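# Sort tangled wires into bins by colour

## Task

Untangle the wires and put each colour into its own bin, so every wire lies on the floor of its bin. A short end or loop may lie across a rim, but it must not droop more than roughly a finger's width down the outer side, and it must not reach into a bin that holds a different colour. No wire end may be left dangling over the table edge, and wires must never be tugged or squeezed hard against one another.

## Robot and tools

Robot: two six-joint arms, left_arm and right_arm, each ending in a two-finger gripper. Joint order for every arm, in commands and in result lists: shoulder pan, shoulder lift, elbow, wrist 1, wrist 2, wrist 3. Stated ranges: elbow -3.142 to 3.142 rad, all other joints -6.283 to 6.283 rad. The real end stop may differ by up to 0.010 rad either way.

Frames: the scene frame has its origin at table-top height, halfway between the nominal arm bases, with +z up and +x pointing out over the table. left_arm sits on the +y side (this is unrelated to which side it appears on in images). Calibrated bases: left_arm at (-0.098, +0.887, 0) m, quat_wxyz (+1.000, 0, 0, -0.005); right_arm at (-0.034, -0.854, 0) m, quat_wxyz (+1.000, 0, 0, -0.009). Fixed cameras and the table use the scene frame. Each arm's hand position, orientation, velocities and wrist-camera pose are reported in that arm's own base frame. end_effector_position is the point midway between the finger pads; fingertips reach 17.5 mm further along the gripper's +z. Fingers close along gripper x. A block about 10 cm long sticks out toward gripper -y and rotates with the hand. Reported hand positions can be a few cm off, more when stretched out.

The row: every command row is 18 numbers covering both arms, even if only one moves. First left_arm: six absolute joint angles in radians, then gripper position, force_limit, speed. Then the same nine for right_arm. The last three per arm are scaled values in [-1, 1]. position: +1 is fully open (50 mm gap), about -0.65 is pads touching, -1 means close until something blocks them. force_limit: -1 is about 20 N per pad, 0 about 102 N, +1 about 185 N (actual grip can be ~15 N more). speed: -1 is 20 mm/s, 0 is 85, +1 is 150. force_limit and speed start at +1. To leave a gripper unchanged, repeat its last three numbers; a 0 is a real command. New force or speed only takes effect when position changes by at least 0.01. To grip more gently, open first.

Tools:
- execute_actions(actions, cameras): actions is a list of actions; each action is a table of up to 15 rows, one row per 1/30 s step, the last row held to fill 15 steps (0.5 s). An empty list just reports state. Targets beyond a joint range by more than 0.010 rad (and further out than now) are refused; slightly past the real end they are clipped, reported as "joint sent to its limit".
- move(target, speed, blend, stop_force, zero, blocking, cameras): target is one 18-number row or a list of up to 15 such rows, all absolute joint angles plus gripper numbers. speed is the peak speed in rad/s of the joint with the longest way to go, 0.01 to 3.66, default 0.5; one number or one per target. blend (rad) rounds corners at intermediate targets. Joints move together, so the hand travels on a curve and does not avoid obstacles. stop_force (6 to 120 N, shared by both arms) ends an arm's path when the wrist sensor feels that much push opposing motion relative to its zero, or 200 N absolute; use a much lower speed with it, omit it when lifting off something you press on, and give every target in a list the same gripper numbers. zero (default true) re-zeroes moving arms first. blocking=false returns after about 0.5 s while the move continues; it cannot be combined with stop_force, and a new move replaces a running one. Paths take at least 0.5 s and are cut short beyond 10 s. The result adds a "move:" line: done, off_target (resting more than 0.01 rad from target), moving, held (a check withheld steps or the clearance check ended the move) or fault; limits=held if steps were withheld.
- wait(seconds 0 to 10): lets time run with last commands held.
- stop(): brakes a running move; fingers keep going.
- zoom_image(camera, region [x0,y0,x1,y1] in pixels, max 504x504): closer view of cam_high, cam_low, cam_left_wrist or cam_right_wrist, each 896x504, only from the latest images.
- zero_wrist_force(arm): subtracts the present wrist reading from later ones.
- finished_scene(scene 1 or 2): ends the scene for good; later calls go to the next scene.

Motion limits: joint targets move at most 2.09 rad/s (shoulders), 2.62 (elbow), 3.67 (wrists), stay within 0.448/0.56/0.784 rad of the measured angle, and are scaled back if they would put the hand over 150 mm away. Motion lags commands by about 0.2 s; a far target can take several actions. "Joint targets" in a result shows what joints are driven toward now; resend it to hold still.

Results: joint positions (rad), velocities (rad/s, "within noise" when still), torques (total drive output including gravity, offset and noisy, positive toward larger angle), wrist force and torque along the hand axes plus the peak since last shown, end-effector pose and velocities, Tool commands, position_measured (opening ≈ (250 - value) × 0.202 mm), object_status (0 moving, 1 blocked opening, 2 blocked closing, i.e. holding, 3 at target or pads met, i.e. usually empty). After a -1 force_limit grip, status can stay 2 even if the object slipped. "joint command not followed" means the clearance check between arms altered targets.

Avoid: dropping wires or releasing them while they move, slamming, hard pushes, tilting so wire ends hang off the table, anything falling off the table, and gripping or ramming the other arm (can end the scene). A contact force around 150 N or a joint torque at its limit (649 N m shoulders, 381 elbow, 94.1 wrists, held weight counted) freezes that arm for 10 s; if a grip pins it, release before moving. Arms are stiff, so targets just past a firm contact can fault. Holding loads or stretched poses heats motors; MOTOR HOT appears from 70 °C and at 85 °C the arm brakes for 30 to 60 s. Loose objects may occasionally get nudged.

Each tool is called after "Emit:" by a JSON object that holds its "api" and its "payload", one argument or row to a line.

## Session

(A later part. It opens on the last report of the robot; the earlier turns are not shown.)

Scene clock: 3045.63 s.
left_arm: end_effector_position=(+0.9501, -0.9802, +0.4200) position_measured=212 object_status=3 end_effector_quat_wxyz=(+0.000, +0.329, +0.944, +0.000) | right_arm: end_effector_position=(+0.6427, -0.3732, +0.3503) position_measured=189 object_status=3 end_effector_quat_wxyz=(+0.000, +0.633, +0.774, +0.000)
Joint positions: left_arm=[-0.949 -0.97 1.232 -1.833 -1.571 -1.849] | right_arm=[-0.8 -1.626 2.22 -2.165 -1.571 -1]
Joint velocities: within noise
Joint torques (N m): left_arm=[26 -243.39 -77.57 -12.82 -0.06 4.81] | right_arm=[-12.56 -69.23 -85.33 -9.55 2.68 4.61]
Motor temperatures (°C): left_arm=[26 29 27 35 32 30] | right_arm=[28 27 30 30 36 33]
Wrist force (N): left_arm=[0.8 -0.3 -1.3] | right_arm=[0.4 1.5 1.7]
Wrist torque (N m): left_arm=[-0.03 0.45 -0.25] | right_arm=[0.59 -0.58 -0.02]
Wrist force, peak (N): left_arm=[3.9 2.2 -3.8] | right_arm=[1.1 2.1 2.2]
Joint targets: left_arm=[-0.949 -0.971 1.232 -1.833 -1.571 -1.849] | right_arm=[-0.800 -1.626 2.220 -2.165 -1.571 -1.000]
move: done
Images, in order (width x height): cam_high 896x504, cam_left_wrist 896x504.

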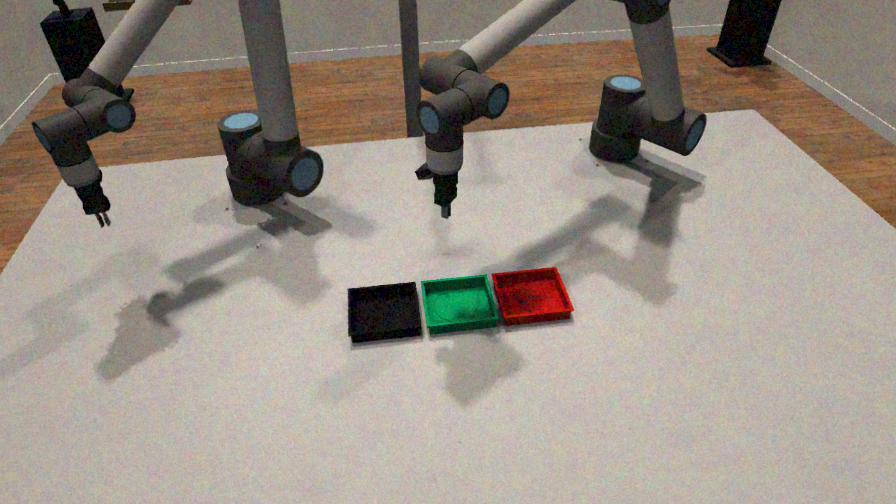

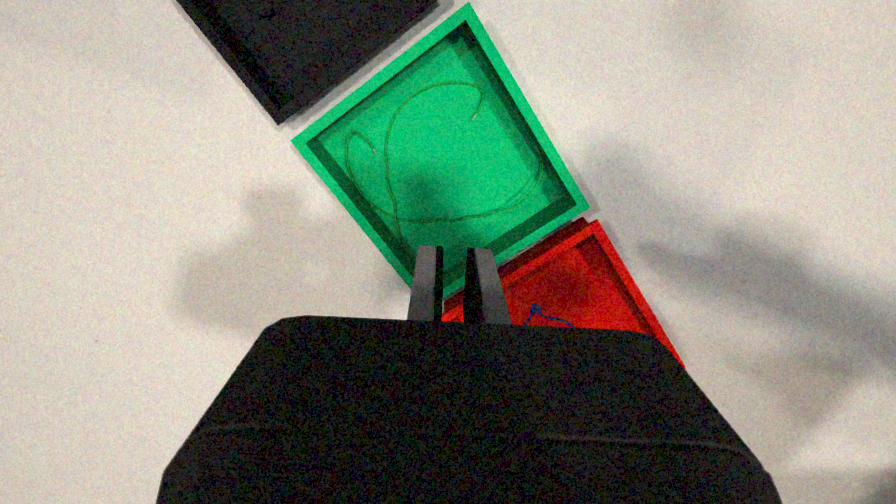

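Emit:
{"api": "move", "payload": {
  "target": [-0.9059,-0.9785,1.2461,-1.8384,-1.5708,-1.806,-0.4,-0.9,-1,-0.8,-1.6261,2.2202,-2.1649,-1.5708,-1.0,-0.25,-0.9,-1],
  "speed": 0.4,
  "cameras": ["cam_left_wrist","cam_high"]
}}

Emit:
{"api": "zoom_image", "payload": {
  "camera": "cam_left_wrist",
  "region": [280, 0, 580, 260]
}}

Scene clock: 3058.17 s.
left_arm: end_effector_position=(+0.9867, -0.9335, +0.4200) position_measured=212 object_status=3 end_effector_quat_wxyz=(+0.000, +0.329, +0.944, +0.000) | right_arm: end_effector_position=(+0.6427, -0.3732, +0.3503) position_measured=189 object_status=3 end_effector_quat_wxyz=(+0.000, +0.633, +0.774, +0.000)
Joint positions: left_arm=[-0.906 -0.978 1.246 -1.838 -1.571 -1.806] | right_arm=[-0.8 -1.626 2.22 -2.165 -1.571 -1]
Joint velocities: within noise
Joint torques (N m): left_arm=[15.99 -251.45 -79.47 -13.14 0.88 5.12] | right_arm=[-5.34 -70.35 -85.01 -9.85 2.77 4.15]
Motor temperatures (°C): left_arm=[26 29 27 35 32 30] | right_arm=[28 27 30 30 36 33]
Wrist force (N): left_arm=[0.3 0.0 -1.2] | right_arm=[0.0 1.5 2.1]
Wrist torque (N m): left_arm=[0.02 0.51 -0.26] | right_arm=[0.58 -0.49 -0.02]
Wrist force, peak (N): left_arm=[0.8 -2.3 -1.5] | right_arm=[0.8 2.1 2.4]
Joint targets: left_arm=[-0.906 -0.979 1.246 -1.838 -1.571 -1.806] | right_arm=[-0.800 -1.626 2.220 -2.165 -1.571 -1.000]
move: done
Images, in order (width x height): cam_high 896x504, cam_left_wrist 896x504.

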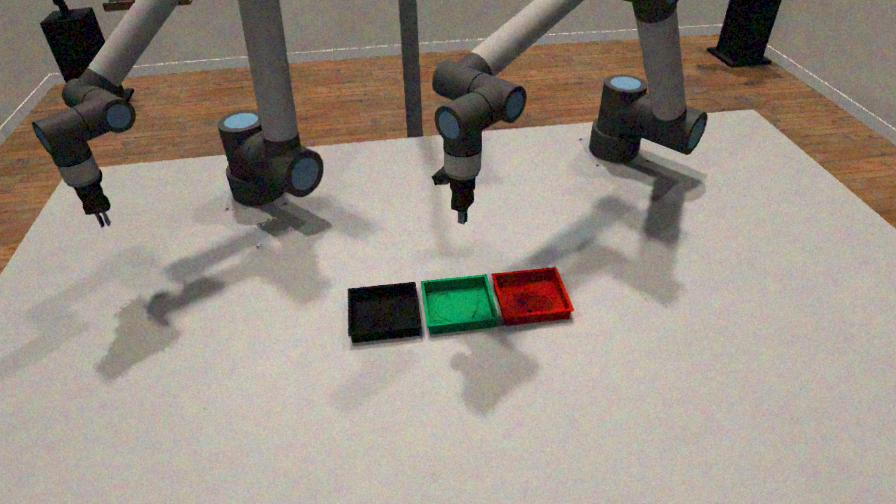

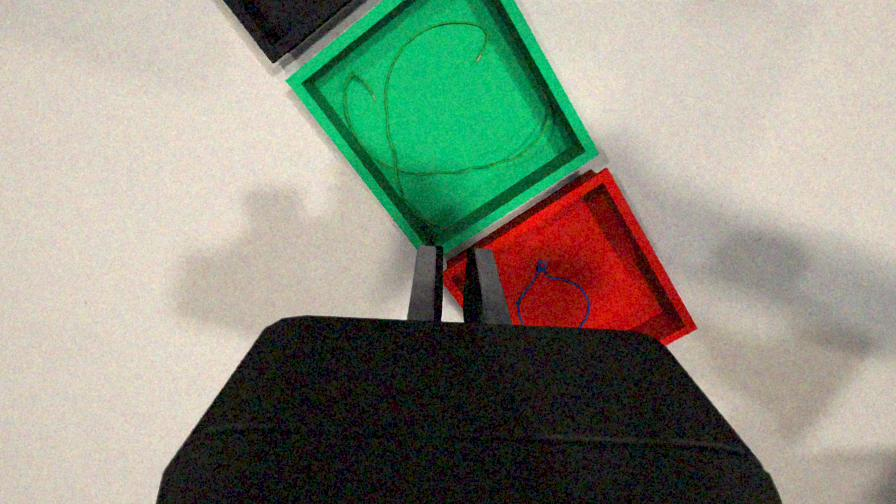

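Scaled by 1.680 from the camera's 896x504 image, which has a finer 1280x720 frame.

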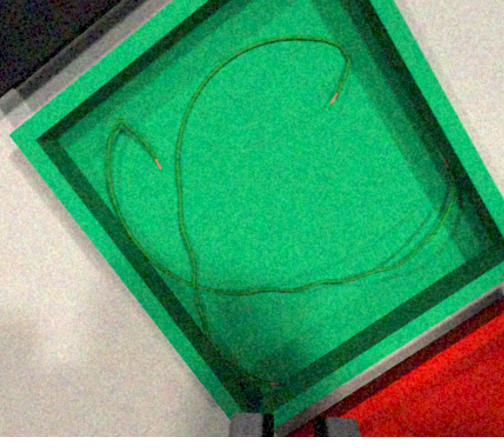

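All ends are inside their bins.

Emit:
{"api": "finished_scene", "payload": {
  "scene": 2
}}

The scene is finished: the task was done.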